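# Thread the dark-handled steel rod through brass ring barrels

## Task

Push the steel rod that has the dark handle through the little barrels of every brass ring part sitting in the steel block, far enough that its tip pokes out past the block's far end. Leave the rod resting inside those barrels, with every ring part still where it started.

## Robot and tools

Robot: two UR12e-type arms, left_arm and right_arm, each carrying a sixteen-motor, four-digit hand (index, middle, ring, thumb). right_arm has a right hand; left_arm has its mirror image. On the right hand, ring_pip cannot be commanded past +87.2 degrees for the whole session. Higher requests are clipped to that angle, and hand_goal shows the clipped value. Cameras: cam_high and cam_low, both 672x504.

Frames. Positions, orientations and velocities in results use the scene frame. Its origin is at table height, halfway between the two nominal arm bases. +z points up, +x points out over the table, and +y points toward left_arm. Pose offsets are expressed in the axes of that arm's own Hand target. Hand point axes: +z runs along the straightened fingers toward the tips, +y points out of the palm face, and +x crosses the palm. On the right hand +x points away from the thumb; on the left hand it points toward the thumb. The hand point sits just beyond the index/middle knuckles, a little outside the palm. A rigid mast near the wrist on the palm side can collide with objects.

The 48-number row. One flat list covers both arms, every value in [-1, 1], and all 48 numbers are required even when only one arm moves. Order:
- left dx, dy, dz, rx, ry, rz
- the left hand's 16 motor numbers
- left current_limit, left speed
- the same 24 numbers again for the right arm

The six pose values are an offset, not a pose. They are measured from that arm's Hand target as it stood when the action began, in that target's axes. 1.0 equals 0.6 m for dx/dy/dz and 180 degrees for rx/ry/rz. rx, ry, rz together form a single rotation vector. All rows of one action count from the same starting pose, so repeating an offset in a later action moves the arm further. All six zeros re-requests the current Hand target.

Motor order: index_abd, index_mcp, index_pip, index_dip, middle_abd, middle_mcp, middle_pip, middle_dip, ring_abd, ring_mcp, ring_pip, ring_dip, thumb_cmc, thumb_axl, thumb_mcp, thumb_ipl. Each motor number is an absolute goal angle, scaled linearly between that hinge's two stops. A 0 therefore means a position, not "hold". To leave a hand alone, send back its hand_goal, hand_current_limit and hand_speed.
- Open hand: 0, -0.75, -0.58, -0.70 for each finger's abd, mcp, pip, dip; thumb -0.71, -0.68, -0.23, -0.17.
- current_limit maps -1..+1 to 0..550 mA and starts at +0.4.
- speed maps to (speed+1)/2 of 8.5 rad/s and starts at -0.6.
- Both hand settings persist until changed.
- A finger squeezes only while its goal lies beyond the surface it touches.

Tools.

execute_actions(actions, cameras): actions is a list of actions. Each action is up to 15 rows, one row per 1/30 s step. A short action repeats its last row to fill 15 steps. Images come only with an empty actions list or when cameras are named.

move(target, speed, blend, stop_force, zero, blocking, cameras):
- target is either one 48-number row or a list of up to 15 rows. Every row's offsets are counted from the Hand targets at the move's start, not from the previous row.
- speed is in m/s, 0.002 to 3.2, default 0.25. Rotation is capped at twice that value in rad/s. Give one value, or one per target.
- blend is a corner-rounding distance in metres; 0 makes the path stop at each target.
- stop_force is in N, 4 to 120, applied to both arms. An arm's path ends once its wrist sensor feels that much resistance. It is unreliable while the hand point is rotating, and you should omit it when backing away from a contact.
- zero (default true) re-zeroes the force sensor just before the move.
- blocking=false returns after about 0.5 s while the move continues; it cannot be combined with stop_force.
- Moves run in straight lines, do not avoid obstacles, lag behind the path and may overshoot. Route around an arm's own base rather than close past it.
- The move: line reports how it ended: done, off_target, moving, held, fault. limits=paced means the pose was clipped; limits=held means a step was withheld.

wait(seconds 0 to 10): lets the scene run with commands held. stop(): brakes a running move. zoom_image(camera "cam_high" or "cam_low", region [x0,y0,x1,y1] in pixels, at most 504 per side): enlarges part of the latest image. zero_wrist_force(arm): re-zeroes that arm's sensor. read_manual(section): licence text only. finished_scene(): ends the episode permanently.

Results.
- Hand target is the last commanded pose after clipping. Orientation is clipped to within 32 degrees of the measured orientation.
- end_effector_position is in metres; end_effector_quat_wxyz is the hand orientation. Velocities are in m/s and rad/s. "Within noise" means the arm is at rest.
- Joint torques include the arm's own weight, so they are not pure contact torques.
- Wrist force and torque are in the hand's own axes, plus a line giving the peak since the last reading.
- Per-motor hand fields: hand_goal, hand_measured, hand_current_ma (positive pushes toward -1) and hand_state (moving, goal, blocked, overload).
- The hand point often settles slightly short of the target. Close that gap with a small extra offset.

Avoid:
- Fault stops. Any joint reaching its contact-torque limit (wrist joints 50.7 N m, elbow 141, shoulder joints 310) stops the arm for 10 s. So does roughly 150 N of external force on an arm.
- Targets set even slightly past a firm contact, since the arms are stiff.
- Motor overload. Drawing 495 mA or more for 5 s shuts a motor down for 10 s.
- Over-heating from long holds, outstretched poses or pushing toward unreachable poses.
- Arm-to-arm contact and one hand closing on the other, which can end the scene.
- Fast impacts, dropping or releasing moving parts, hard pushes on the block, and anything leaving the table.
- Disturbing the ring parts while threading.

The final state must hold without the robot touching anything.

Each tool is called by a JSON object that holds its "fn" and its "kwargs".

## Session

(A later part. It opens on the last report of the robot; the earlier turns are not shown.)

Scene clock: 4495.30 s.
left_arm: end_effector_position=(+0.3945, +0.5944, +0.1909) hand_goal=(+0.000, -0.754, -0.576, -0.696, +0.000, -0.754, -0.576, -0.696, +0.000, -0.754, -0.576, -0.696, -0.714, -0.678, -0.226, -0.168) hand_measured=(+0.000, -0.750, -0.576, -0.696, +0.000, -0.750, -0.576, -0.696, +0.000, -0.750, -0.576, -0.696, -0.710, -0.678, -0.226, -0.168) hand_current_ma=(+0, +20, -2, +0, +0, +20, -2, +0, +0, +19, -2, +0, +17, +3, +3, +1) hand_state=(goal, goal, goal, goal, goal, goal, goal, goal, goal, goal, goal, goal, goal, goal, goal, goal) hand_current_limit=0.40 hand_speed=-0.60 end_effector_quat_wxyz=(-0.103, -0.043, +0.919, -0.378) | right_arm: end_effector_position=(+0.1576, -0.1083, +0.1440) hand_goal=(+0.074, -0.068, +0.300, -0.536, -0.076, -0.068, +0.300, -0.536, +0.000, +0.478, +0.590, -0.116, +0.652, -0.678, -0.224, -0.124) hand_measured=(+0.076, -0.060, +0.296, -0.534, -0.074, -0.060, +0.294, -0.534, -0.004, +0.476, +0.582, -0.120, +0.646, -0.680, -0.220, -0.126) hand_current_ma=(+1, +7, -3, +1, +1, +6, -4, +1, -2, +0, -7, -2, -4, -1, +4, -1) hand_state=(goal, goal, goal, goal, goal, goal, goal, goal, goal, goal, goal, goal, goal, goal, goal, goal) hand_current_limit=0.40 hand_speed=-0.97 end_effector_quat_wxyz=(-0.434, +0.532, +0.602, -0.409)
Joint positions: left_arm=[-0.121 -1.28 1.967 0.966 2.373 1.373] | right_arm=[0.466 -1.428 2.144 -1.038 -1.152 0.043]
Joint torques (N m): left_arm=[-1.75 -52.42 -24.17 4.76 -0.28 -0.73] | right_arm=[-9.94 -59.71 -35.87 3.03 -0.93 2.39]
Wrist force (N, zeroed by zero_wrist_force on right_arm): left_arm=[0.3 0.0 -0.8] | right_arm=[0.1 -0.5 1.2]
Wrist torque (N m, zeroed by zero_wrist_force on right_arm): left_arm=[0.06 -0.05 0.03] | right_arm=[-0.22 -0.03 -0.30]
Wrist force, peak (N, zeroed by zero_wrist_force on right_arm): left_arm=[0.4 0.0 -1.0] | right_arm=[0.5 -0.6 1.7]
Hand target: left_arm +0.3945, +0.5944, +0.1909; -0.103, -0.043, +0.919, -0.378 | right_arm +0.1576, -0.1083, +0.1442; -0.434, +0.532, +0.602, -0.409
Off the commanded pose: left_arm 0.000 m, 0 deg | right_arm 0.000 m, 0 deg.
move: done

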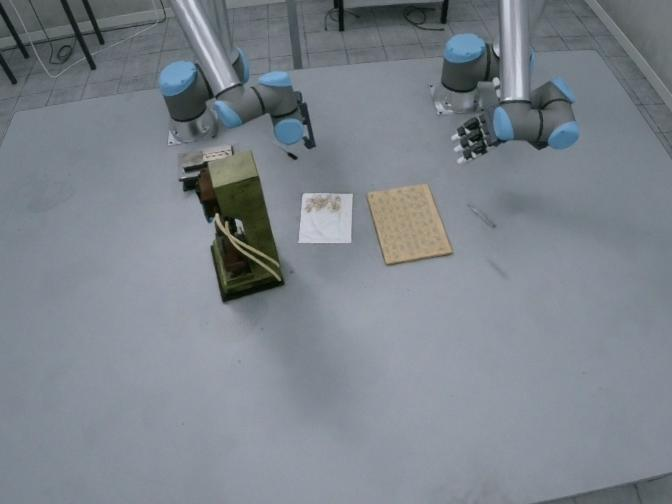

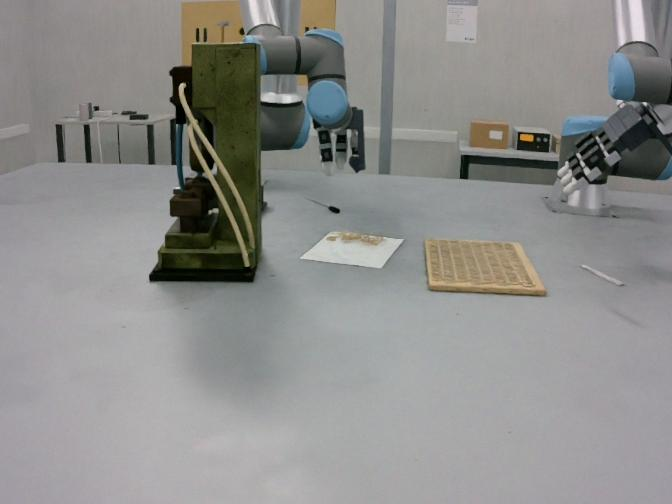

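{"fn": "move", "kwargs": {"target": [0,0,0,0,0,0,0,-0.754,-0.576,-0.696,0,-0.754,-0.576,-0.696,0,-0.754,-0.576,-0.696,-0.714,-0.678,-0.226,-0.168,0.4,-0.6,0.0972,0.0037,-0.0175,-0.02358,0.29067,0.0934,0.075,-0.0685,0.2993,-0.5362,-0.075,-0.0685,0.2993,-0.5362,0,0.479,0.591,-0.116,0.653,-0.678,-0.2247,-0.1243,0.4,-0.8], "speed": 0.12, "cameras": ["cam_low", "cam_high"]}}

{"fn": "zoom_image", "kwargs": {"camera": "cam_low", "region": [275, 130, 375, 220]}}

{"fn": "zoom_image", "kwargs": {"camera": "cam_high", "region": [245, 100, 335, 170]}}

Scene clock: 4636.23 s.
left_arm: end_effector_position=(+0.3945, +0.5944, +0.1909) hand_goal=(+0.000, -0.754, -0.576, -0.696, +0.000, -0.754, -0.576, -0.696, +0.000, -0.754, -0.576, -0.696, -0.714, -0.678, -0.226, -0.168) hand_measured=(+0.000, -0.750, -0.576, -0.696, +0.000, -0.750, -0.576, -0.696, +0.000, -0.750, -0.576, -0.696, -0.710, -0.678, -0.226, -0.168) hand_current_ma=(+0, +20, -2, +0, +0, +20, -2, +0, +0, +19, -2, +0, +17, +3, +3, +1) hand_state=(goal, goal, goal, goal, goal, goal, goal, goal, goal, goal, goal, goal, goal, goal, goal, goal) hand_current_limit=0.40 hand_speed=-0.60 end_effector_quat_wxyz=(-0.103, -0.043, +0.919, -0.378) | right_arm: end_effector_position=(+0.1650, -0.0498, +0.1502) hand_goal=(+0.074, -0.068, +0.300, -0.536, -0.076, -0.068, +0.300, -0.536, +0.000, +0.478, +0.590, -0.116, +0.652, -0.678, -0.224, -0.124) hand_measured=(+0.076, -0.060, +0.296, -0.534, -0.074, -0.060, +0.294, -0.534, -0.004, +0.476, +0.582, -0.120, +0.646, -0.680, -0.220, -0.126) hand_current_ma=(+1, +7, -3, +1, +1, +6, -4, +1, -1, +0, -7, -2, -4, -1, +4, -1) hand_state=(goal, goal, goal, goal, goal, goal, goal, goal, goal, goal, goal, goal, goal, goal, goal, goal) hand_current_limit=0.40 hand_speed=-0.80 end_effector_quat_wxyz=(-0.572, +0.751, +0.282, -0.169)
Joint positions: left_arm=[-0.121 -1.28 1.967 0.966 2.373 1.373] | right_arm=[0.282 -1.687 2.448 -1.467 -0.46 0.58]
Joint torques (N m): left_arm=[0.04 -50.95 -25.96 5.39 -0.21 -0.94] | right_arm=[11.09 -40.31 -23.81 -4.89 2.65 3.5]
Wrist force (N, zeroed by zero_wrist_force on right_arm): left_arm=[0.2 -0.2 -0.6] | right_arm=[0.3 -0.4 1.3]
Wrist torque (N m, zeroed by zero_wrist_force on right_arm): left_arm=[0.03 -0.03 0.01] | right_arm=[-0.24 -0.05 -0.29]
Wrist force, peak (N, zeroed by zero_wrist_force on right_arm): left_arm=[0.3 -0.2 -0.9] | right_arm=[-0.1 -0.8 1.9]
Hand target: left_arm +0.3945, +0.5944, +0.1909; -0.103, -0.043, +0.919, -0.378 | right_arm +0.1649, -0.0498, +0.1502; -0.572, +0.751, +0.282, -0.169
Off the commanded pose: left_arm 0.000 m, 0 deg | right_arm 0.000 m, 0 deg.
move: done

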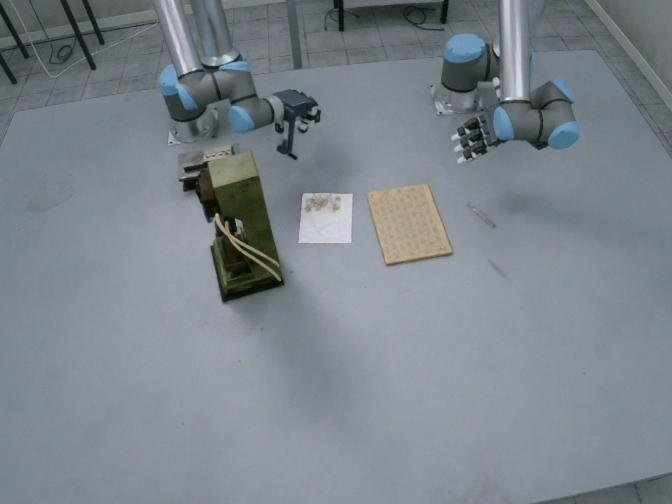

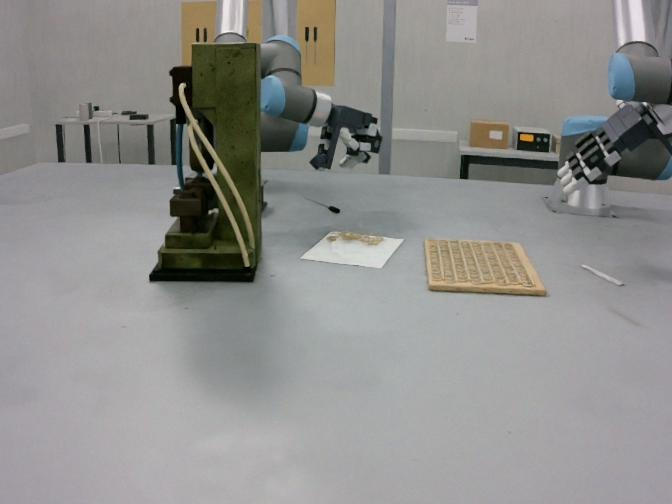

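Scaled by 5.040.

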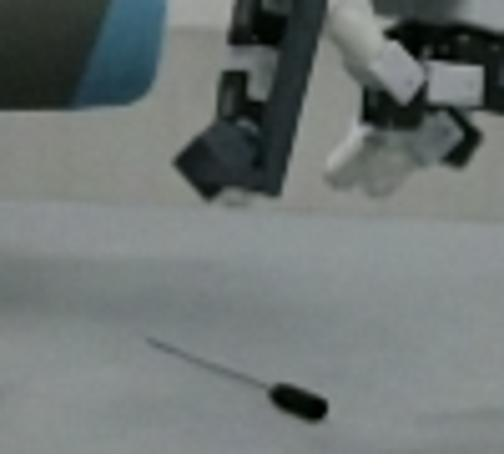

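Scaled by 5.600.

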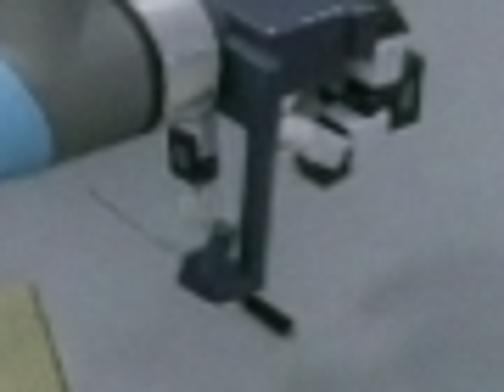

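{"fn": "move", "kwargs": {"target": [0,0,0,0,0,0,0,-0.754,-0.576,-0.696,0,-0.754,-0.576,-0.696,0,-0.754,-0.576,-0.696,-0.714,-0.678,-0.226,-0.168,0.4,-0.6,-0.01095,0.15147,0.0459,0,0,0,0.075,-0.0685,0.2993,-0.5362,-0.075,-0.0685,0.2993,-0.5362,0,0.479,0.591,-0.116,0.653,-0.678,-0.2247,-0.1243,0.4,-0.8], "speed": 0.06, "stop_force": 6, "cameras": ["cam_low", "cam_high"]}}

{"fn": "zoom_image", "kwargs": {"camera": "cam_low", "region": [285, 160, 375, 225]}}

{"fn": "zoom_image", "kwargs": {"camera": "cam_high", "region": [245, 110, 335, 175]}}

Scene clock: 4654.13 s.
left_arm: end_effector_position=(+0.3945, +0.5944, +0.1909) hand_goal=(+0.000, -0.754, -0.576, -0.696, +0.000, -0.754, -0.576, -0.696, +0.000, -0.754, -0.576, -0.696, -0.714, -0.678, -0.226, -0.168) hand_measured=(+0.000, -0.750, -0.576, -0.696, +0.000, -0.750, -0.576, -0.696, +0.000, -0.750, -0.576, -0.696, -0.710, -0.678, -0.226, -0.168) hand_current_ma=(+0, +20, -2, +0, +0, +20, -2, +0, +0, +19, -2, +0, +17, +3, +3, +1) hand_state=(goal, goal, goal, goal, goal, goal, goal, goal, goal, goal, goal, goal, goal, goal, goal, goal) hand_current_limit=0.40 hand_speed=-0.60 end_effector_quat_wxyz=(-0.103, -0.043, +0.919, -0.378) | right_arm: end_effector_position=(+0.1649, -0.0497, +0.0550) hand_goal=(+0.074, -0.068, +0.300, -0.536, -0.076, -0.068, +0.300, -0.536, +0.000, +0.478, +0.590, -0.116, +0.652, -0.678, -0.224, -0.124) hand_measured=(+0.076, -0.060, +0.296, -0.534, -0.074, -0.062, +0.294, -0.534, -0.004, +0.476, +0.582, -0.120, +0.648, -0.680, -0.220, -0.126) hand_current_ma=(+1, +7, -3, +1, +1, +6, -4, +1, -1, +0, -7, -2, -4, -1, +4, -1) hand_state=(goal, goal, goal, goal, goal, goal, goal, goal, goal, goal, goal, goal, goal, goal, goal, goal) hand_current_limit=0.40 hand_speed=-0.80 end_effector_quat_wxyz=(-0.572, +0.751, +0.282, -0.169)
Joint positions: left_arm=[-0.121 -1.28 1.967 0.966 2.373 1.373] | right_arm=[0.282 -1.488 2.523 -1.742 -0.46 0.581]
Joint torques (N m): left_arm=[-0.97 -50.24 -24.74 5.09 -0.36 -0.85] | right_arm=[12.21 -20.58 -14.69 -4.64 2.66 3.8]
Wrist force (N, zeroed by zero_wrist_force on right_arm): left_arm=[0.1 0.1 -0.6] | right_arm=[0.4 -0.8 0.9]
Wrist torque (N m, zeroed by zero_wrist_force on right_arm): left_arm=[0.06 -0.03 0.01] | right_arm=[-0.25 -0.07 -0.27]
Wrist force, peak (N, zeroed by zero_wrist_force on right_arm): left_arm=[0.1 0.1 -1.0] | right_arm=[0.2 -1.5 1.5]
Hand target: left_arm +0.3945, +0.5944, +0.1909; -0.103, -0.043, +0.919, -0.378 | right_arm +0.1649, -0.0497, +0.0550; -0.572, +0.751, +0.282, -0.169
Off the commanded pose: left_arm 0.000 m, 0 deg | right_arm 0.000 m, 0 deg.
move: done

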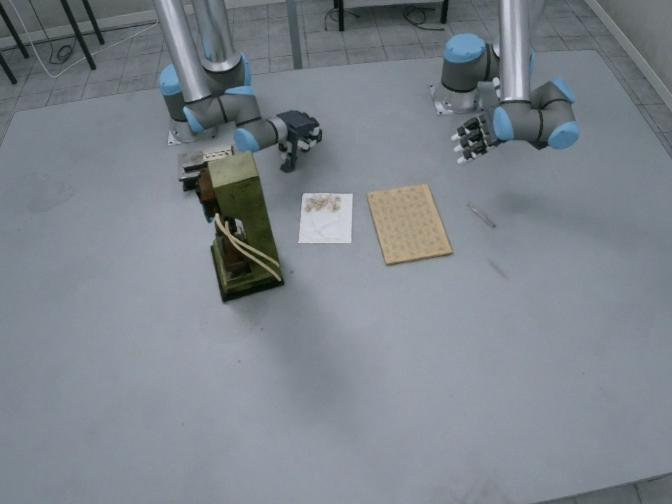

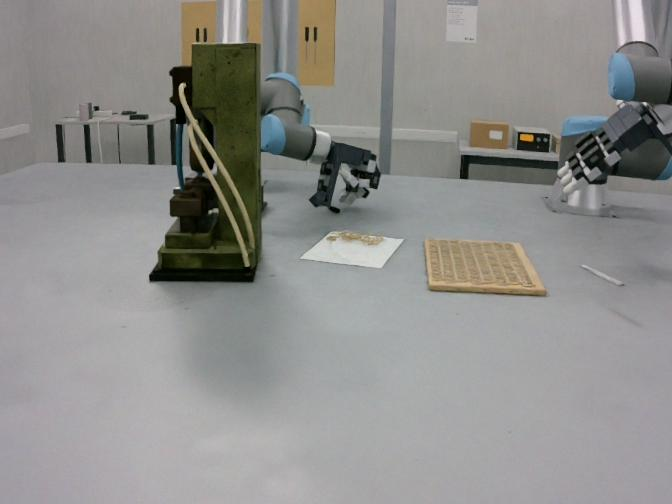

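Scaled by 5.600.

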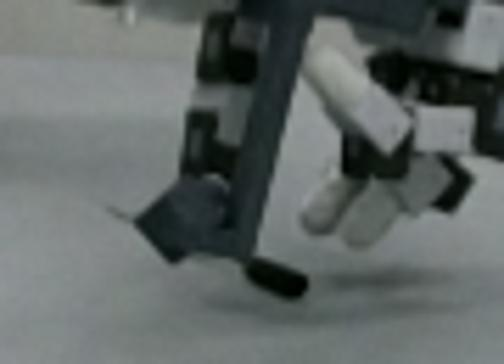

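Scaled by 5.600.

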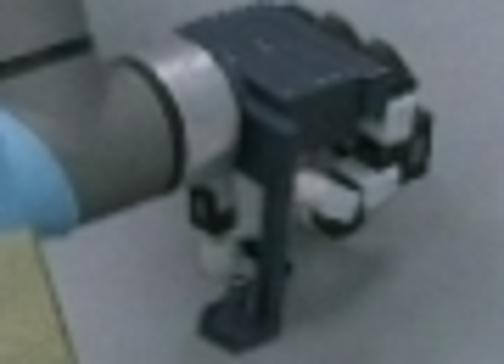

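{"fn": "move", "kwargs": {"target": [0,0,0,0,0,0,0,-0.754,-0.576,-0.696,0,-0.754,-0.576,-0.696,0,-0.754,-0.576,-0.696,-0.714,-0.678,-0.226,-0.168,0.4,-0.6,-0.00138,0.01909,0.00579,0,0,0,0.075,-0.0685,0.2993,-0.5362,-0.075,-0.0685,0.2993,-0.5362,0,0.479,0.591,-0.116,0.653,-0.678,-0.2247,-0.1243,0.4,-0.8], "speed": 0.03, "stop_force": 4}}

{"fn": "move", "kwargs": {"target": [0,0,0,0,0,0,0,-0.754,-0.576,-0.696,0,-0.754,-0.576,-0.696,0,-0.754,-0.576,-0.696,-0.714,-0.678,-0.226,-0.168,0.4,-0.6,0,0,0,0,0,0,0.075,0.17,0.04,-0.49,-0.075,0.17,0.04,-0.49,0,0.479,0.591,-0.116,0.653,-0.678,-0.07,-0.146,0.4,-0.9], "speed": 0.03}}

{"fn": "move", "kwargs": {"target": [0,0,0,0,0,0,0,-0.754,-0.576,-0.696,0,-0.754,-0.576,-0.696,0,-0.754,-0.576,-0.696,-0.714,-0.678,-0.226,-0.168,0.4,-0.6,-0.00104,0.01432,0.00434,0,0,0,0.075,0.17,0.04,-0.49,-0.075,0.17,0.04,-0.49,0,0.479,0.591,-0.116,0.653,-0.678,-0.07,-0.146,0.4,-0.9], "speed": 0.005, "stop_force": 4, "cameras": ["cam_low", "cam_high"]}}

{"fn": "zoom_image", "kwargs": {"camera": "cam_low", "region": [285, 160, 375, 225]}}

Scene clock: 4671.50 s.
left_arm: end_effector_position=(+0.3945, +0.5944, +0.1909) hand_goal=(+0.000, -0.754, -0.576, -0.696, +0.000, -0.754, -0.576, -0.696, +0.000, -0.754, -0.576, -0.696, -0.714, -0.678, -0.226, -0.168) hand_measured=(+0.000, -0.750, -0.576, -0.696, +0.000, -0.750, -0.576, -0.696, +0.000, -0.750, -0.576, -0.696, -0.710, -0.678, -0.226, -0.168) hand_current_ma=(+0, +20, -2, +0, +0, +20, -2, +0, +0, +19, -2, +0, +17, +3, +3, +1) hand_state=(goal, goal, goal, goal, goal, goal, goal, goal, goal, goal, goal, goal, goal, goal, goal, goal) hand_current_limit=0.40 hand_speed=-0.60 end_effector_quat_wxyz=(-0.103, -0.043, +0.919, -0.378) | right_arm: end_effector_position=(+0.1649, -0.0497, +0.0430) hand_goal=(+0.074, -0.068, +0.300, -0.536, -0.076, -0.068, +0.300, -0.536, +0.000, +0.478, +0.590, -0.116, +0.652, -0.678, -0.224, -0.124) hand_measured=(+0.076, -0.060, +0.296, -0.534, -0.074, -0.062, +0.294, -0.534, -0.004, +0.476, +0.582, -0.120, +0.648, -0.680, -0.220, -0.126) hand_current_ma=(+1, +7, -3, +1, +1, +6, -4, +1, -1, +0, -7, -2, -4, -1, +4, -1) hand_state=(goal, goal, goal, goal, goal, goal, goal, goal, goal, goal, goal, goal, goal, goal, goal, goal) hand_current_limit=0.40 hand_speed=-0.80 end_effector_quat_wxyz=(-0.572, +0.751, +0.282, -0.169)
Joint positions: left_arm=[-0.121 -1.28 1.967 0.966 2.373 1.373] | right_arm=[0.282 -1.459 2.529 -1.778 -0.46 0.581]
Joint torques (N m): left_arm=[-0.86 -50.34 -24.56 4.76 0.19 -0.39] | right_arm=[12.46 -21.2 -13.97 -4.74 2.74 3.58]
Wrist force (N, zeroed by zero_wrist_force on right_arm): left_arm=[0.1 0.0 -0.7] | right_arm=[-0.3 -0.5 1.3]
Wrist torque (N m, zeroed by zero_wrist_force on right_arm): left_arm=[0.06 -0.03 0.01] | right_arm=[-0.24 0.01 -0.33]
Wrist force, peak (N, zeroed by zero_wrist_force on right_arm): left_arm=[0.3 0.0 -0.9] | right_arm=[0.2 -1.0 1.6]
Hand target: left_arm +0.3945, +0.5944, +0.1909; -0.103, -0.043, +0.919, -0.378 | right_arm +0.1649, -0.0497, +0.0430; -0.572, +0.751, +0.282, -0.169
Off the commanded pose: left_arm 0.000 m, 0 deg | right_arm 0.000 m, 0 deg.
move: done

Scene clock: 4672.50 s.
left_arm: end_effector_position=(+0.3945, +0.5944, +0.1909) hand_goal=(+0.000, -0.754, -0.576, -0.696, +0.000, -0.754, -0.576, -0.696, +0.000, -0.754, -0.576, -0.696, -0.714, -0.678, -0.226, -0.168) hand_measured=(+0.000, -0.750, -0.576, -0.696, +0.000, -0.750, -0.576, -0.696, +0.000, -0.750, -0.576, -0.696, -0.710, -0.678, -0.226, -0.168) hand_current_ma=(+0, +20, -2, +0, +0, +20, -2, +0, +0, +19, -2, +0, +17, +3, +3, +1) hand_state=(goal, goal, goal, goal, goal, goal, goal, goal, goal, goal, goal, goal, goal, goal, goal, goal) hand_current_limit=0.40 hand_speed=-0.60 end_effector_quat_wxyz=(-0.103, -0.043, +0.919, -0.378) | right_arm: end_effector_position=(+0.1649, -0.0497, +0.0430) hand_goal=(+0.074, +0.170, +0.040, -0.490, -0.076, +0.170, +0.040, -0.490, +0.000, +0.478, +0.590, -0.116, +0.652, -0.678, -0.070, -0.146) hand_measured=(+0.076, +0.168, +0.042, -0.494, -0.074, +0.168, +0.042, -0.492, -0.004, +0.476, +0.582, -0.120, +0.648, -0.680, -0.072, -0.144) hand_current_ma=(+1, -1, +0, -2, +1, -1, +1, -2, -1, +0, -7, -2, -4, -1, -1, +2) hand_state=(goal, goal, goal, goal, goal, goal, goal, goal, goal, goal, goal, goal, goal, goal, goal, goal) hand_current_limit=0.40 hand_speed=-0.90 end_effector_quat_wxyz=(-0.572, +0.751, +0.282, -0.169)
Joint positions: left_arm=[-0.121 -1.28 1.967 0.966 2.373 1.373] | right_arm=[0.282 -1.459 2.529 -1.778 -0.46 0.581]
Joint torques (N m): left_arm=[0.49 -51.07 -24.57 4.93 -0.35 -0.92] | right_arm=[12.14 -22.1 -13.58 -5.03 2.61 3.74]
Wrist force (N, zeroed by zero_wrist_force on right_arm): left_arm=[0.2 -0.2 -0.5] | right_arm=[0.2 -0.8 1.3]
Wrist torque (N m, zeroed by zero_wrist_force on right_arm): left_arm=[0.01 -0.02 0.02] | right_arm=[-0.26 -0.06 -0.30]
Wrist force, peak (N, zeroed by zero_wrist_force on right_arm): left_arm=[0.2 -0.3 -0.9] | right_arm=[0.3 -1.0 1.7]
Hand target: left_arm +0.3945, +0.5944, +0.1909; -0.103, -0.043, +0.919, -0.378 | right_arm +0.1649, -0.0497, +0.0430; -0.572, +0.751, +0.282, -0.169
Off the commanded pose: left_arm 0.000 m, 0 deg | right_arm 0.000 m, 0 deg.
move: done

Scene clock: 4674.30 s.
left_arm: end_effector_position=(+0.3945, +0.5944, +0.1909) hand_goal=(+0.000, -0.754, -0.576, -0.696, +0.000, -0.754, -0.576, -0.696, +0.000, -0.754, -0.576, -0.696, -0.714, -0.678, -0.226, -0.168) hand_measured=(+0.000, -0.750, -0.576, -0.696, +0.000, -0.750, -0.576, -0.696, +0.000, -0.750, -0.576, -0.696, -0.710, -0.678, -0.226, -0.168) hand_current_ma=(+0, +20, -2, +0, +0, +20, -2, +0, +0, +19, -2, +0, +17, +3, +3, +1) hand_state=(goal, goal, goal, goal, goal, goal, goal, goal, goal, goal, goal, goal, goal, goal, goal, goal) hand_current_limit=0.40 hand_speed=-0.60 end_effector_quat_wxyz=(-0.103, -0.043, +0.919, -0.378) | right_arm: end_effector_position=(+0.1649, -0.0497, +0.0404) hand_goal=(+0.074, +0.170, +0.040, -0.490, -0.076, +0.170, +0.040, -0.490, +0.000, +0.478, +0.590, -0.116, +0.652, -0.678, -0.070, -0.146) hand_measured=(+0.076, +0.168, +0.042, -0.494, -0.074, +0.168, +0.042, -0.492, -0.004, +0.476, +0.582, -0.120, +0.648, -0.680, -0.072, -0.144) hand_current_ma=(+1, -1, +0, -2, +1, -1, +1, -2, -1, +0, -7, -2, -3, -1, -1, +2) hand_state=(goal, goal, goal, goal, goal, goal, goal, goal, goal, goal, goal, goal, goal, goal, goal, goal) hand_current_limit=0.40 hand_speed=-0.90 end_effector_quat_wxyz=(-0.572, +0.751, +0.282, -0.169)
Joint positions: left_arm=[-0.121 -1.28 1.967 0.966 2.373 1.373] | right_arm=[0.282 -1.452 2.531 -1.786 -0.46 0.581]
Joint torques (N m): left_arm=[-1.06 -52.84 -25.09 5.05 -0.12 -0.75] | right_arm=[11.02 -45.57 -26.01 0.66 1.21 0.59]
Wrist force (N, zeroed by zero_wrist_force on right_arm): left_arm=[0.3 -0.2 -0.3] | right_arm=[-0.5 -5.9 -0.5]
Wrist torque (N m, zeroed by zero_wrist_force on right_arm): left_arm=[0.00 -0.04 0.03] | right_arm=[-0.64 0.02 -0.27]
Wrist force, peak (N, zeroed by zero_wrist_force on right_arm): left_arm=[0.2 0.1 -1.0] | right_arm=[-0.3 -8.1 -0.8]
Hand target: left_arm +0.3945, +0.5944, +0.1909; -0.103, -0.043, +0.919, -0.378 | right_arm +0.1649, -0.0497, +0.0404; -0.572, +0.751, +0.282, -0.169 (not the last commanded pose)
Off the commanded pose: left_arm 0.000 m, 0 deg | right_arm 0.006 m, 0 deg.
move: contact (right_arm)

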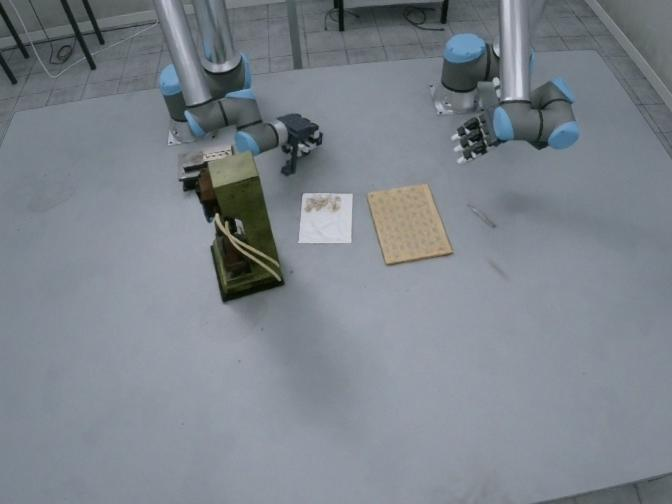

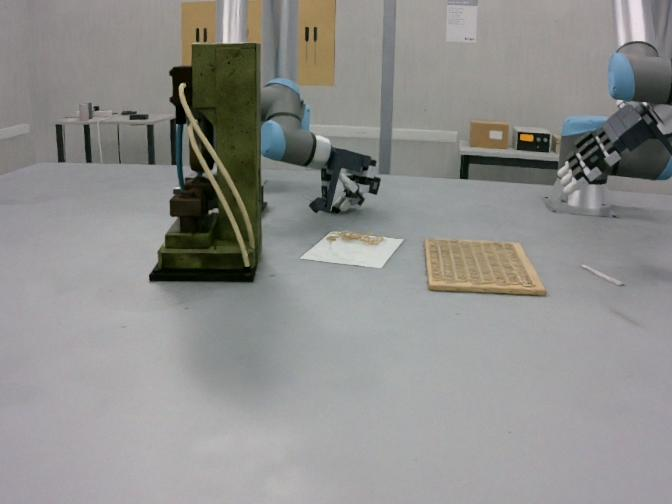

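Scaled by 5.600.

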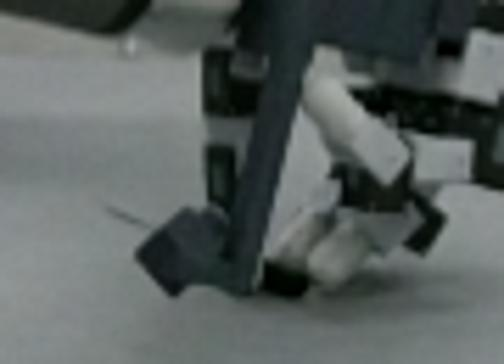

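{"fn": "move", "kwargs": {"target": [0,0,0,0,0,0,0,-0.754,-0.576,-0.696,0,-0.754,-0.576,-0.696,0,-0.754,-0.576,-0.696,-0.714,-0.678,-0.226,-0.168,0.4,-0.6,0.0001,-0.00127,-0.00039,0,0,0,0.075,0.17,0.04,-0.49,-0.075,0.17,0.04,-0.49,0,0.479,0.591,-0.116,0.653,-0.678,-0.07,-0.146,0.4,-0.9], "speed": 0.005}}

{"fn": "move", "kwargs": {"target": [0,0,0,0,0,0,0,-0.754,-0.576,-0.696,0,-0.754,-0.576,-0.696,0,-0.754,-0.576,-0.696,-0.714,-0.678,-0.226,-0.168,0.4,-0.6,0,0,0,0,0,0,0.075,0.34,-0.0657,-0.4783,-0.075,0.33,-0.0657,-0.4783,0,0.479,0.591,-0.116,0.653,-0.678,0.1,-0.146,0.7,-0.96], "speed": 0.015, "cameras": ["cam_low", "cam_high"]}}

{"fn": "zoom_image", "kwargs": {"camera": "cam_low", "region": [285, 160, 375, 225]}}

{"fn": "zoom_image", "kwargs": {"camera": "cam_high", "region": [245, 110, 335, 175]}}

Scene clock: 4687.13 s.
left_arm: end_effector_position=(+0.3945, +0.5944, +0.1909) hand_goal=(+0.000, -0.754, -0.576, -0.696, +0.000, -0.754, -0.576, -0.696, +0.000, -0.754, -0.576, -0.696, -0.714, -0.678, -0.226, -0.168) hand_measured=(+0.000, -0.750, -0.576, -0.696, +0.000, -0.750, -0.576, -0.696, +0.000, -0.750, -0.576, -0.696, -0.710, -0.678, -0.226, -0.168) hand_current_ma=(+0, +20, -2, +0, +0, +20, -2, +0, +0, +19, -2, +0, +17, +3, +3, +1) hand_state=(goal, goal, goal, goal, goal, goal, goal, goal, goal, goal, goal, goal, goal, goal, goal, goal) hand_current_limit=0.40 hand_speed=-0.60 end_effector_quat_wxyz=(-0.103, -0.043, +0.919, -0.378) | right_arm: end_effector_position=(+0.1649, -0.0497, +0.0412) hand_goal=(+0.074, +0.170, +0.040, -0.490, -0.076, +0.170, +0.040, -0.490, +0.000, +0.478, +0.590, -0.116, +0.652, -0.678, -0.070, -0.146) hand_measured=(+0.076, +0.168, +0.042, -0.494, -0.074, +0.168, +0.042, -0.492, -0.004, +0.476, +0.582, -0.120, +0.648, -0.680, -0.072, -0.144) hand_current_ma=(+1, -1, +0, -2, +1, -1, +1, -2, -1, +0, -7, -2, -3, -1, -1, +1) hand_state=(goal, goal, goal, goal, goal, goal, goal, goal, goal, goal, goal, goal, goal, goal, goal, goal) hand_current_limit=0.40 hand_speed=-0.90 end_effector_quat_wxyz=(-0.572, +0.751, +0.282, -0.169)
Joint positions: left_arm=[-0.121 -1.28 1.967 0.966 2.373 1.373] | right_arm=[0.282 -1.454 2.53 -1.783 -0.46 0.581]
Joint torques (N m): left_arm=[-2.58 -50.57 -23.34 4.88 -0.24 -0.75] | right_arm=[9.7 -48.41 -26.76 1.05 0.29 1.33]
Wrist force (N, zeroed by zero_wrist_force on right_arm): left_arm=[0.2 0.1 -0.5] | right_arm=[0.0 -0.9 1.4]
Wrist torque (N m, zeroed by zero_wrist_force on right_arm): left_arm=[0.05 -0.03 0.01] | right_arm=[-0.27 -0.02 -0.31]
Wrist force, peak (N, zeroed by zero_wrist_force on right_arm): left_arm=[0.3 -0.1 -0.9] | right_arm=[-0.2 -5.9 -0.2]
Hand target: left_arm +0.3945, +0.5944, +0.1909; -0.103, -0.043, +0.919, -0.378 | right_arm +0.1649, -0.0497, +0.0412; -0.572, +0.751, +0.282, -0.169
Off the commanded pose: left_arm 0.000 m, 0 deg | right_arm 0.000 m, 0 deg.
move: done

Scene clock: 4688.17 s.
left_arm: end_effector_position=(+0.3945, +0.5944, +0.1909) hand_goal=(+0.000, -0.754, -0.576, -0.696, +0.000, -0.754, -0.576, -0.696, +0.000, -0.754, -0.576, -0.696, -0.714, -0.678, -0.226, -0.168) hand_measured=(+0.000, -0.750, -0.576, -0.696, +0.000, -0.750, -0.576, -0.696, +0.000, -0.750, -0.576, -0.696, -0.710, -0.678, -0.226, -0.168) hand_current_ma=(+0, +20, -2, +0, +0, +20, -2, +0, +0, +19, -2, +0, +17, +3, +3, +1) hand_state=(goal, goal, goal, goal, goal, goal, goal, goal, goal, goal, goal, goal, goal, goal, goal, goal) hand_current_limit=0.40 hand_speed=-0.60 end_effector_quat_wxyz=(-0.103, -0.043, +0.919, -0.378) | right_arm: end_effector_position=(+0.1649, -0.0497, +0.0412) hand_goal=(+0.074, +0.340, -0.066, -0.478, -0.076, +0.330, -0.066, -0.478, +0.000, +0.478, +0.590, -0.116, +0.652, -0.678, +0.100, -0.146) hand_measured=(+0.076, +0.234, -0.046, -0.466, -0.072, +0.238, -0.052, -0.472, -0.004, +0.476, +0.582, -0.120, +0.650, -0.680, -0.038, -0.164) hand_current_ma=(+1, -181, +24, +14, +2, -163, +15, +6, -1, +0, -7, -2, -2, -1, -278, -40) hand_state=(goal, moving, goal, goal, goal, moving, moving, goal, goal, goal, goal, goal, goal, goal, moving, moving) hand_current_limit=0.70 hand_speed=-0.96 end_effector_quat_wxyz=(-0.572, +0.751, +0.282, -0.169)
Joint positions: left_arm=[-0.121 -1.28 1.967 0.966 2.373 1.373] | right_arm=[0.282 -1.454 2.53 -1.783 -0.46 0.581]
Joint torques (N m): left_arm=[0.45 -51.62 -24.14 5.26 -0.23 -1] | right_arm=[7.5 -44.29 -25.35 -0.27 0.31 0.64]
Wrist force (N, zeroed by zero_wrist_force on right_arm): left_arm=[0.3 0.0 -0.6] | right_arm=[1.0 -10.7 4.4]
Wrist torque (N m, zeroed by zero_wrist_force on right_arm): left_arm=[0.05 -0.05 0.02] | right_arm=[-0.42 -0.09 -0.27]
Wrist force, peak (N, zeroed by zero_wrist_force on right_arm): left_arm=[0.2 -0.1 -0.8] | right_arm=[1.0 -10.7 4.4]
Hand target: left_arm +0.3945, +0.5944, +0.1909; -0.103, -0.043, +0.919, -0.378 | right_arm +0.1649, -0.0497, +0.0412; -0.572, +0.751, +0.282, -0.169
Off the commanded pose: left_arm 0.000 m, 0 deg | right_arm 0.000 m, 0 deg.
move: done

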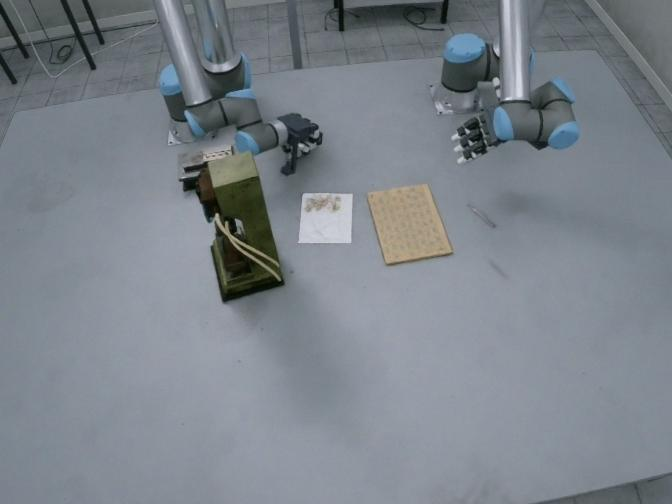

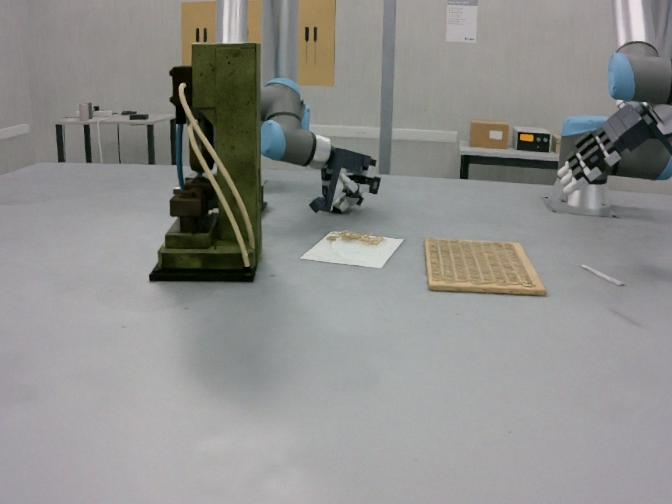

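Scaled by 5.600.

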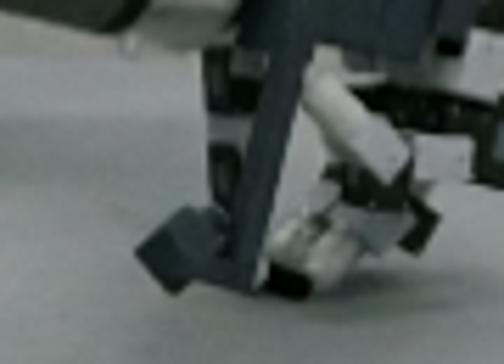

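Scaled by 5.600.

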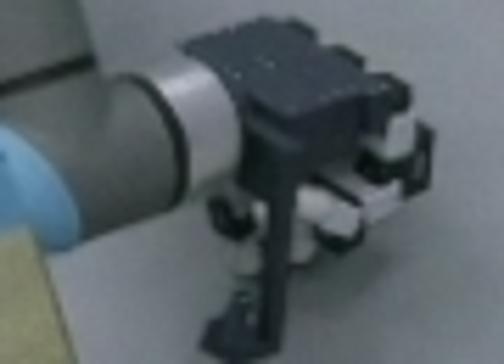

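{"fn": "wait", "kwargs": {"seconds": 1.5}}

{"fn": "move", "kwargs": {"target": [0,0,0,0,0,0,0,-0.754,-0.576,-0.696,0,-0.754,-0.576,-0.696,0,-0.754,-0.576,-0.696,-0.714,-0.678,-0.226,-0.168,0.4,-0.6,0.00115,-0.01591,-0.00482,0,0,0,0.075,0.34,-0.0657,-0.4783,-0.075,0.33,-0.0657,-0.4783,0,0.479,0.591,-0.116,0.653,-0.678,0.1,-0.146,0.7,-0.96], "speed": 0.01, "cameras": ["cam_low", "cam_high"]}}

{"fn": "zoom_image", "kwargs": {"camera": "cam_low", "region": [285, 160, 375, 225]}}

Scene clock: 4700.30 s.
left_arm: end_effector_position=(+0.3945, +0.5944, +0.1909) hand_goal=(+0.000, -0.754, -0.576, -0.696, +0.000, -0.754, -0.576, -0.696, +0.000, -0.754, -0.576, -0.696, -0.714, -0.678, -0.226, -0.168) hand_measured=(+0.000, -0.750, -0.576, -0.696, +0.000, -0.750, -0.576, -0.696, +0.000, -0.750, -0.576, -0.696, -0.710, -0.678, -0.226, -0.168) hand_current_ma=(+0, +20, -2, +0, +0, +20, -2, +0, +0, +19, -2, +0, +17, +3, +3, +1) hand_state=(goal, goal, goal, goal, goal, goal, goal, goal, goal, goal, goal, goal, goal, goal, goal, goal) hand_current_limit=0.40 hand_speed=-0.60 end_effector_quat_wxyz=(-0.103, -0.043, +0.919, -0.378) | right_arm: end_effector_position=(+0.1649, -0.0497, +0.0412) hand_goal=(+0.074, +0.340, -0.066, -0.478, -0.076, +0.330, -0.066, -0.478, +0.000, +0.478, +0.590, -0.116, +0.652, -0.678, +0.100, -0.146) hand_measured=(+0.076, +0.238, -0.052, -0.464, -0.072, +0.242, -0.056, -0.470, -0.004, +0.476, +0.582, -0.120, +0.650, -0.680, -0.030, -0.176) hand_current_ma=(+1, -317, +16, +15, +2, -255, +9, +7, -1, +0, -7, -2, -2, -1, -468, -71) hand_state=(goal, blocked, goal, goal, goal, blocked, goal, goal, goal, goal, goal, goal, goal, goal, blocked, blocked) hand_current_limit=0.70 hand_speed=-0.96 end_effector_quat_wxyz=(-0.572, +0.751, +0.282, -0.169)
Joint positions: left_arm=[-0.121 -1.28 1.967 0.966 2.373 1.373] | right_arm=[0.282 -1.454 2.53 -1.783 -0.46 0.581]
Joint torques (N m): left_arm=[-1.74 -50.87 -24.2 5.19 -0.31 -0.77] | right_arm=[-0.98 -28.98 -15.78 -4.95 0.01 -2.7]
Wrist force (N, zeroed by zero_wrist_force on right_arm): left_arm=[0.2 0.1 -0.6] | right_arm=[0.7 -13.3 5.7]
Wrist torque (N m, zeroed by zero_wrist_force on right_arm): left_arm=[0.06 -0.04 0.02] | right_arm=[-0.51 -0.08 -0.26]
Wrist force, peak (N, zeroed by zero_wrist_force on right_arm): left_arm=[0.1 -0.1 -1.0] | right_arm=[0.6 -13.9 5.4]
Hand target: left_arm +0.3945, +0.5944, +0.1909; -0.103, -0.043, +0.919, -0.378 | right_arm +0.1649, -0.0497, +0.0412; -0.572, +0.751, +0.282, -0.169
Off the commanded pose: left_arm 0.000 m, 0 deg | right_arm 0.000 m, 0 deg.
wait: 1.50 s; at rest from the start

Scene clock: 4701.63 s.
left_arm: end_effector_position=(+0.3945, +0.5944, +0.1909) hand_goal=(+0.000, -0.754, -0.576, -0.696, +0.000, -0.754, -0.576, -0.696, +0.000, -0.754, -0.576, -0.696, -0.714, -0.678, -0.226, -0.168) hand_measured=(+0.000, -0.750, -0.576, -0.696, +0.000, -0.750, -0.576, -0.696, +0.000, -0.750, -0.576, -0.696, -0.710, -0.678, -0.226, -0.168) hand_current_ma=(+0, +20, -2, +0, +0, +20, -2, +0, +0, +19, -2, +0, +17, +3, +3, +1) hand_state=(goal, goal, goal, goal, goal, goal, goal, goal, goal, goal, goal, goal, goal, goal, goal, goal) hand_current_limit=0.40 hand_speed=-0.60 end_effector_quat_wxyz=(-0.103, -0.043, +0.919, -0.378) | right_arm: end_effector_position=(+0.1649, -0.0497, +0.0511) hand_goal=(+0.074, +0.340, -0.066, -0.478, -0.076, +0.330, -0.066, -0.478, +0.000, +0.478, +0.590, -0.116, +0.652, -0.678, +0.100, -0.146) hand_measured=(+0.070, +0.254, -0.086, -0.488, -0.070, +0.262, -0.086, -0.484, -0.004, +0.476, +0.582, -0.120, +0.646, -0.680, -0.024, -0.176) hand_current_ma=(-2, -249, -27, -10, +3, -175, -27, -6, -1, +0, -7, -2, -4, -1, -468, -75) hand_state=(goal, blocked, blocked, goal, goal, blocked, blocked, goal, goal, goal, goal, goal, goal, goal, blocked, blocked) hand_current_limit=0.70 hand_speed=-0.96 end_effector_quat_wxyz=(-0.572, +0.751, +0.282, -0.169)
Joint positions: left_arm=[-0.121 -1.28 1.967 0.966 2.373 1.373] | right_arm=[0.282 -1.479 2.525 -1.753 -0.46 0.581]
Joint torques (N m): left_arm=[2.4 -51.76 -24.69 5.02 -0.23 -0.71] | right_arm=[0.76 -47.73 -27.76 0.33 0.31 1.13]
Wrist force (N, zeroed by zero_wrist_force on right_arm): left_arm=[-0.2 -0.2 -0.6] | right_arm=[0.0 -0.8 1.3]
Wrist torque (N m, zeroed by zero_wrist_force on right_arm): left_arm=[0.02 0.00 -0.01] | right_arm=[-0.25 -0.02 -0.32]
Wrist force, peak (N, zeroed by zero_wrist_force on right_arm): left_arm=[0.2 0.4 -0.7] | right_arm=[0.5 -13.4 5.5]
Hand target: left_arm +0.3945, +0.5944, +0.1909; -0.103, -0.043, +0.919, -0.378 | right_arm +0.1649, -0.0497, +0.0512; -0.572, +0.751, +0.282, -0.169
Off the commanded pose: left_arm 0.000 m, 0 deg | right_arm 0.000 m, 0 deg.
move: done

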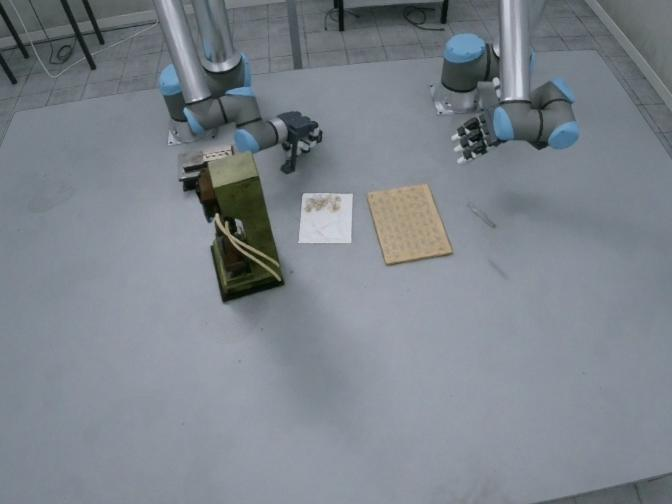

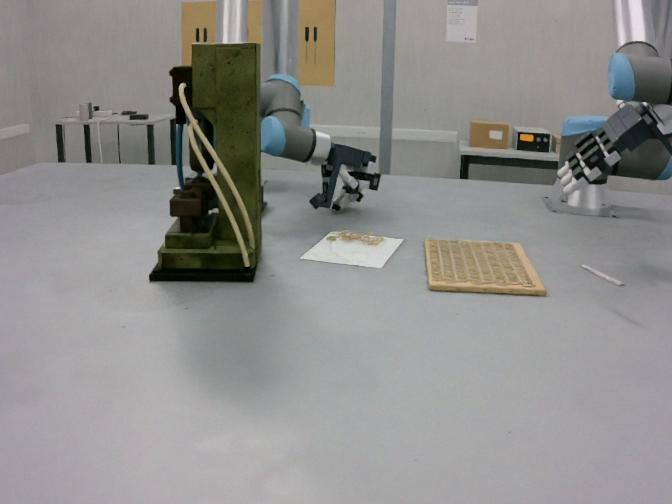

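Scaled by 5.600.

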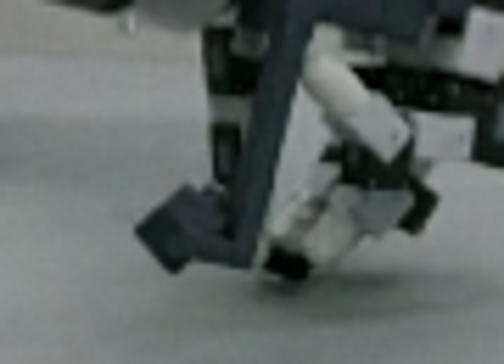

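{"fn": "wait", "kwargs": {"seconds": 1, "cameras": ["cam_low"]}}

Scene clock: 4706.97 s.
left_arm: end_effector_position=(+0.3945, +0.5944, +0.1909) hand_goal=(+0.000, -0.754, -0.576, -0.696, +0.000, -0.754, -0.576, -0.696, +0.000, -0.754, -0.576, -0.696, -0.714, -0.678, -0.226, -0.168) hand_measured=(+0.000, -0.750, -0.576, -0.696, +0.000, -0.750, -0.576, -0.696, +0.000, -0.750, -0.576, -0.696, -0.710, -0.678, -0.226, -0.168) hand_current_ma=(+0, +20, -2, +0, +0, +20, -2, +0, +0, +19, -2, +0, +17, +3, +3, +1) hand_state=(goal, goal, goal, goal, goal, goal, goal, goal, goal, goal, goal, goal, goal, goal, goal, goal) hand_current_limit=0.40 hand_speed=-0.60 end_effector_quat_wxyz=(-0.103, -0.043, +0.919, -0.378) | right_arm: end_effector_position=(+0.1649, -0.0497, +0.0512) hand_goal=(+0.074, +0.340, -0.066, -0.478, -0.076, +0.330, -0.066, -0.478, +0.000, +0.478, +0.590, -0.116, +0.652, -0.678, +0.100, -0.146) hand_measured=(+0.070, +0.254, -0.086, -0.488, -0.070, +0.262, -0.086, -0.484, -0.004, +0.476, +0.582, -0.120, +0.646, -0.680, -0.024, -0.176) hand_current_ma=(-2, -249, -27, -10, +3, -175, -27, -6, -1, +0, -7, -2, -4, -1, -468, -75) hand_state=(goal, blocked, blocked, goal, goal, blocked, blocked, goal, goal, goal, goal, goal, goal, goal, blocked, blocked) hand_current_limit=0.70 hand_speed=-0.96 end_effector_quat_wxyz=(-0.572, +0.751, +0.282, -0.169)
Joint positions: left_arm=[-0.121 -1.28 1.967 0.966 2.373 1.373] | right_arm=[0.282 -1.479 2.525 -1.753 -0.46 0.581]
Joint torques (N m): left_arm=[1.26 -50.07 -24.55 5.2 -0.34 -0.88] | right_arm=[-9.93 -47.08 -28.09 0.52 -0.78 -3.08]
Wrist force (N, zeroed by zero_wrist_force on right_arm): left_arm=[0.1 -0.1 -0.8] | right_arm=[0.0 -0.7 1.4]
Wrist torque (N m, zeroed by zero_wrist_force on right_arm): left_arm=[0.05 -0.03 0.01] | right_arm=[-0.25 -0.03 -0.31]
Wrist force, peak (N, zeroed by zero_wrist_force on right_arm): left_arm=[0.0 0.0 -1.0] | right_arm=[0.2 -1.0 1.6]
Hand target: left_arm +0.3945, +0.5944, +0.1909; -0.103, -0.043, +0.919, -0.378 | right_arm +0.1649, -0.0497, +0.0512; -0.572, +0.751, +0.282, -0.169
Off the commanded pose: left_arm 0.000 m, 0 deg | right_arm 0.000 m, 0 deg.
wait: 1.00 s; at rest from the start
Images, in order (width x height): cam_low 672x504.

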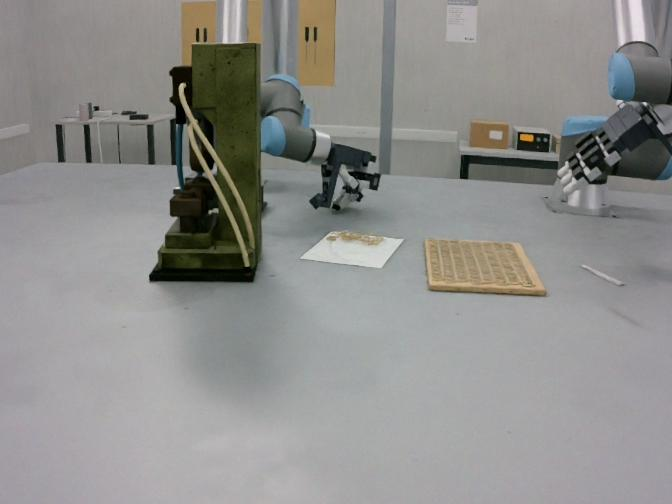

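{"fn": "move", "kwargs": {"target": [0,0,0,0,0,0,0,-0.754,-0.576,-0.696,0,-0.754,-0.576,-0.696,0,-0.754,-0.576,-0.696,-0.714,-0.678,-0.226,-0.168,0.4,-0.6,-0.066,0.0038,-0.0288,0.02147,-0.29699,-0.09,0.075,0.34,-0.0657,-0.4783,-0.075,0.33,-0.0657,-0.4783,0,0.479,0.591,-0.116,0.653,-0.678,0.1,-0.146,0.7,-0.96], "speed": 0.1, "cameras": ["cam_low", "cam_high"]}}

{"fn": "zoom_image", "kwargs": {"camera": "cam_low", "region": [255, 160, 355, 220]}}

{"fn": "zoom_image", "kwargs": {"camera": "cam_high", "region": [235, 120, 315, 175]}}

Scene clock: 4755.40 s.
left_arm: end_effector_position=(+0.3945, +0.5944, +0.1909) hand_goal=(+0.000, -0.754, -0.576, -0.696, +0.000, -0.754, -0.576, -0.696, +0.000, -0.754, -0.576, -0.696, -0.714, -0.678, -0.226, -0.168) hand_measured=(+0.000, -0.750, -0.576, -0.696, +0.000, -0.750, -0.576, -0.696, +0.000, -0.750, -0.576, -0.696, -0.710, -0.678, -0.226, -0.168) hand_current_ma=(+0, +20, -2, +0, +0, +20, -2, +0, +0, +19, -2, +0, +17, +3, +3, +1) hand_state=(goal, goal, goal, goal, goal, goal, goal, goal, goal, goal, goal, goal, goal, goal, goal, goal) hand_current_limit=0.40 hand_speed=-0.60 end_effector_quat_wxyz=(-0.103, -0.043, +0.919, -0.378) | right_arm: end_effector_position=(+0.1444, -0.0877, +0.0513) hand_goal=(+0.074, +0.340, -0.066, -0.478, -0.076, +0.330, -0.066, -0.478, +0.000, +0.478, +0.590, -0.116, +0.652, -0.678, +0.100, -0.146) hand_measured=(+0.070, +0.254, -0.086, -0.488, -0.070, +0.262, -0.086, -0.484, -0.004, +0.476, +0.582, -0.120, +0.646, -0.680, -0.024, -0.176) hand_current_ma=(-2, -249, -27, -10, +3, -175, -27, -6, -1, +0, -7, -2, -4, -1, -468, -75) hand_state=(goal, blocked, blocked, goal, goal, blocked, blocked, goal, goal, goal, goal, goal, goal, goal, blocked, blocked) hand_current_limit=0.70 hand_speed=-0.96 end_effector_quat_wxyz=(-0.426, +0.531, +0.602, -0.417)
Joint positions: left_arm=[-0.121 -1.28 1.967 0.966 2.373 1.373] | right_arm=[0.519 -1.282 2.187 -1.231 -1.121 0.073]
Joint torques (N m): left_arm=[-0.31 -51.86 -23.25 5.13 -0.03 -1.34] | right_arm=[13.07 -40.79 -30.32 2.86 -1.76 -3.24]
Wrist force (N, zeroed by zero_wrist_force on right_arm): left_arm=[0.4 0.1 -0.5] | right_arm=[0.3 -0.2 1.5]
Wrist torque (N m, zeroed by zero_wrist_force on right_arm): left_arm=[0.06 -0.06 0.03] | right_arm=[-0.19 -0.06 0.05]
Wrist force, peak (N, zeroed by zero_wrist_force on right_arm): left_arm=[0.4 0.0 -1.0] | right_arm=[0.6 -0.5 1.8]
Hand target: left_arm +0.3945, +0.5944, +0.1909; -0.103, -0.043, +0.919, -0.378 | right_arm +0.1444, -0.0878, +0.0513; -0.426, +0.531, +0.602, -0.417
Off the commanded pose: left_arm 0.000 m, 0 deg | right_arm 0.000 m, 0 deg.
move: done

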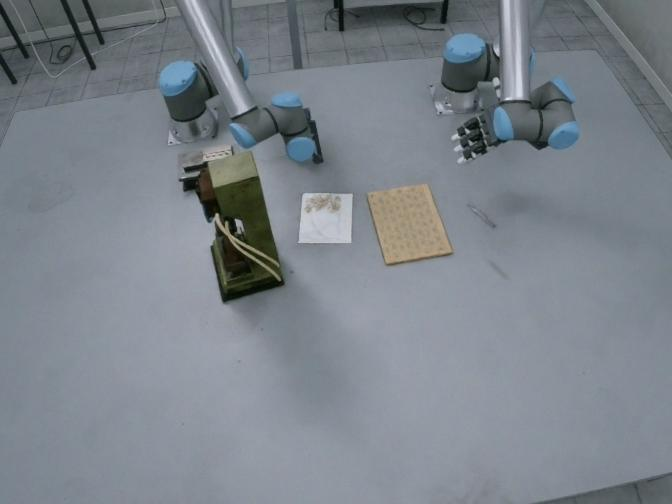

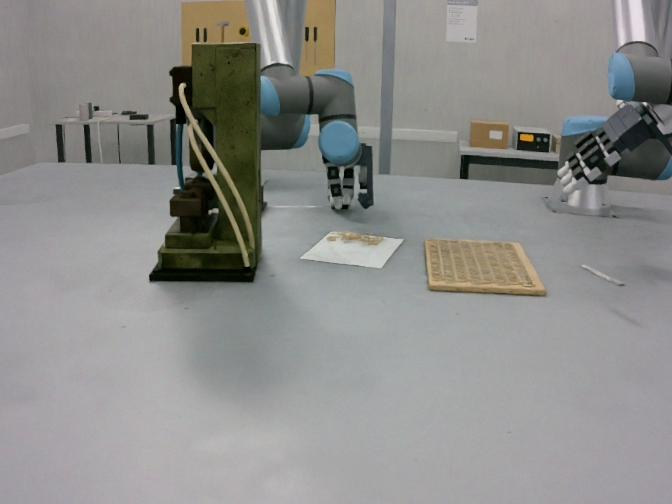

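Scaled by 5.040.

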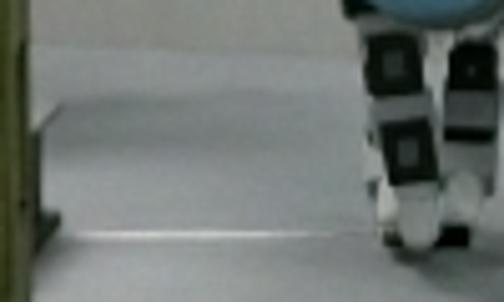

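Scaled by 6.300.

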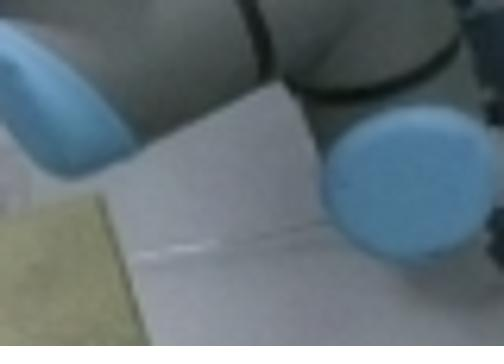

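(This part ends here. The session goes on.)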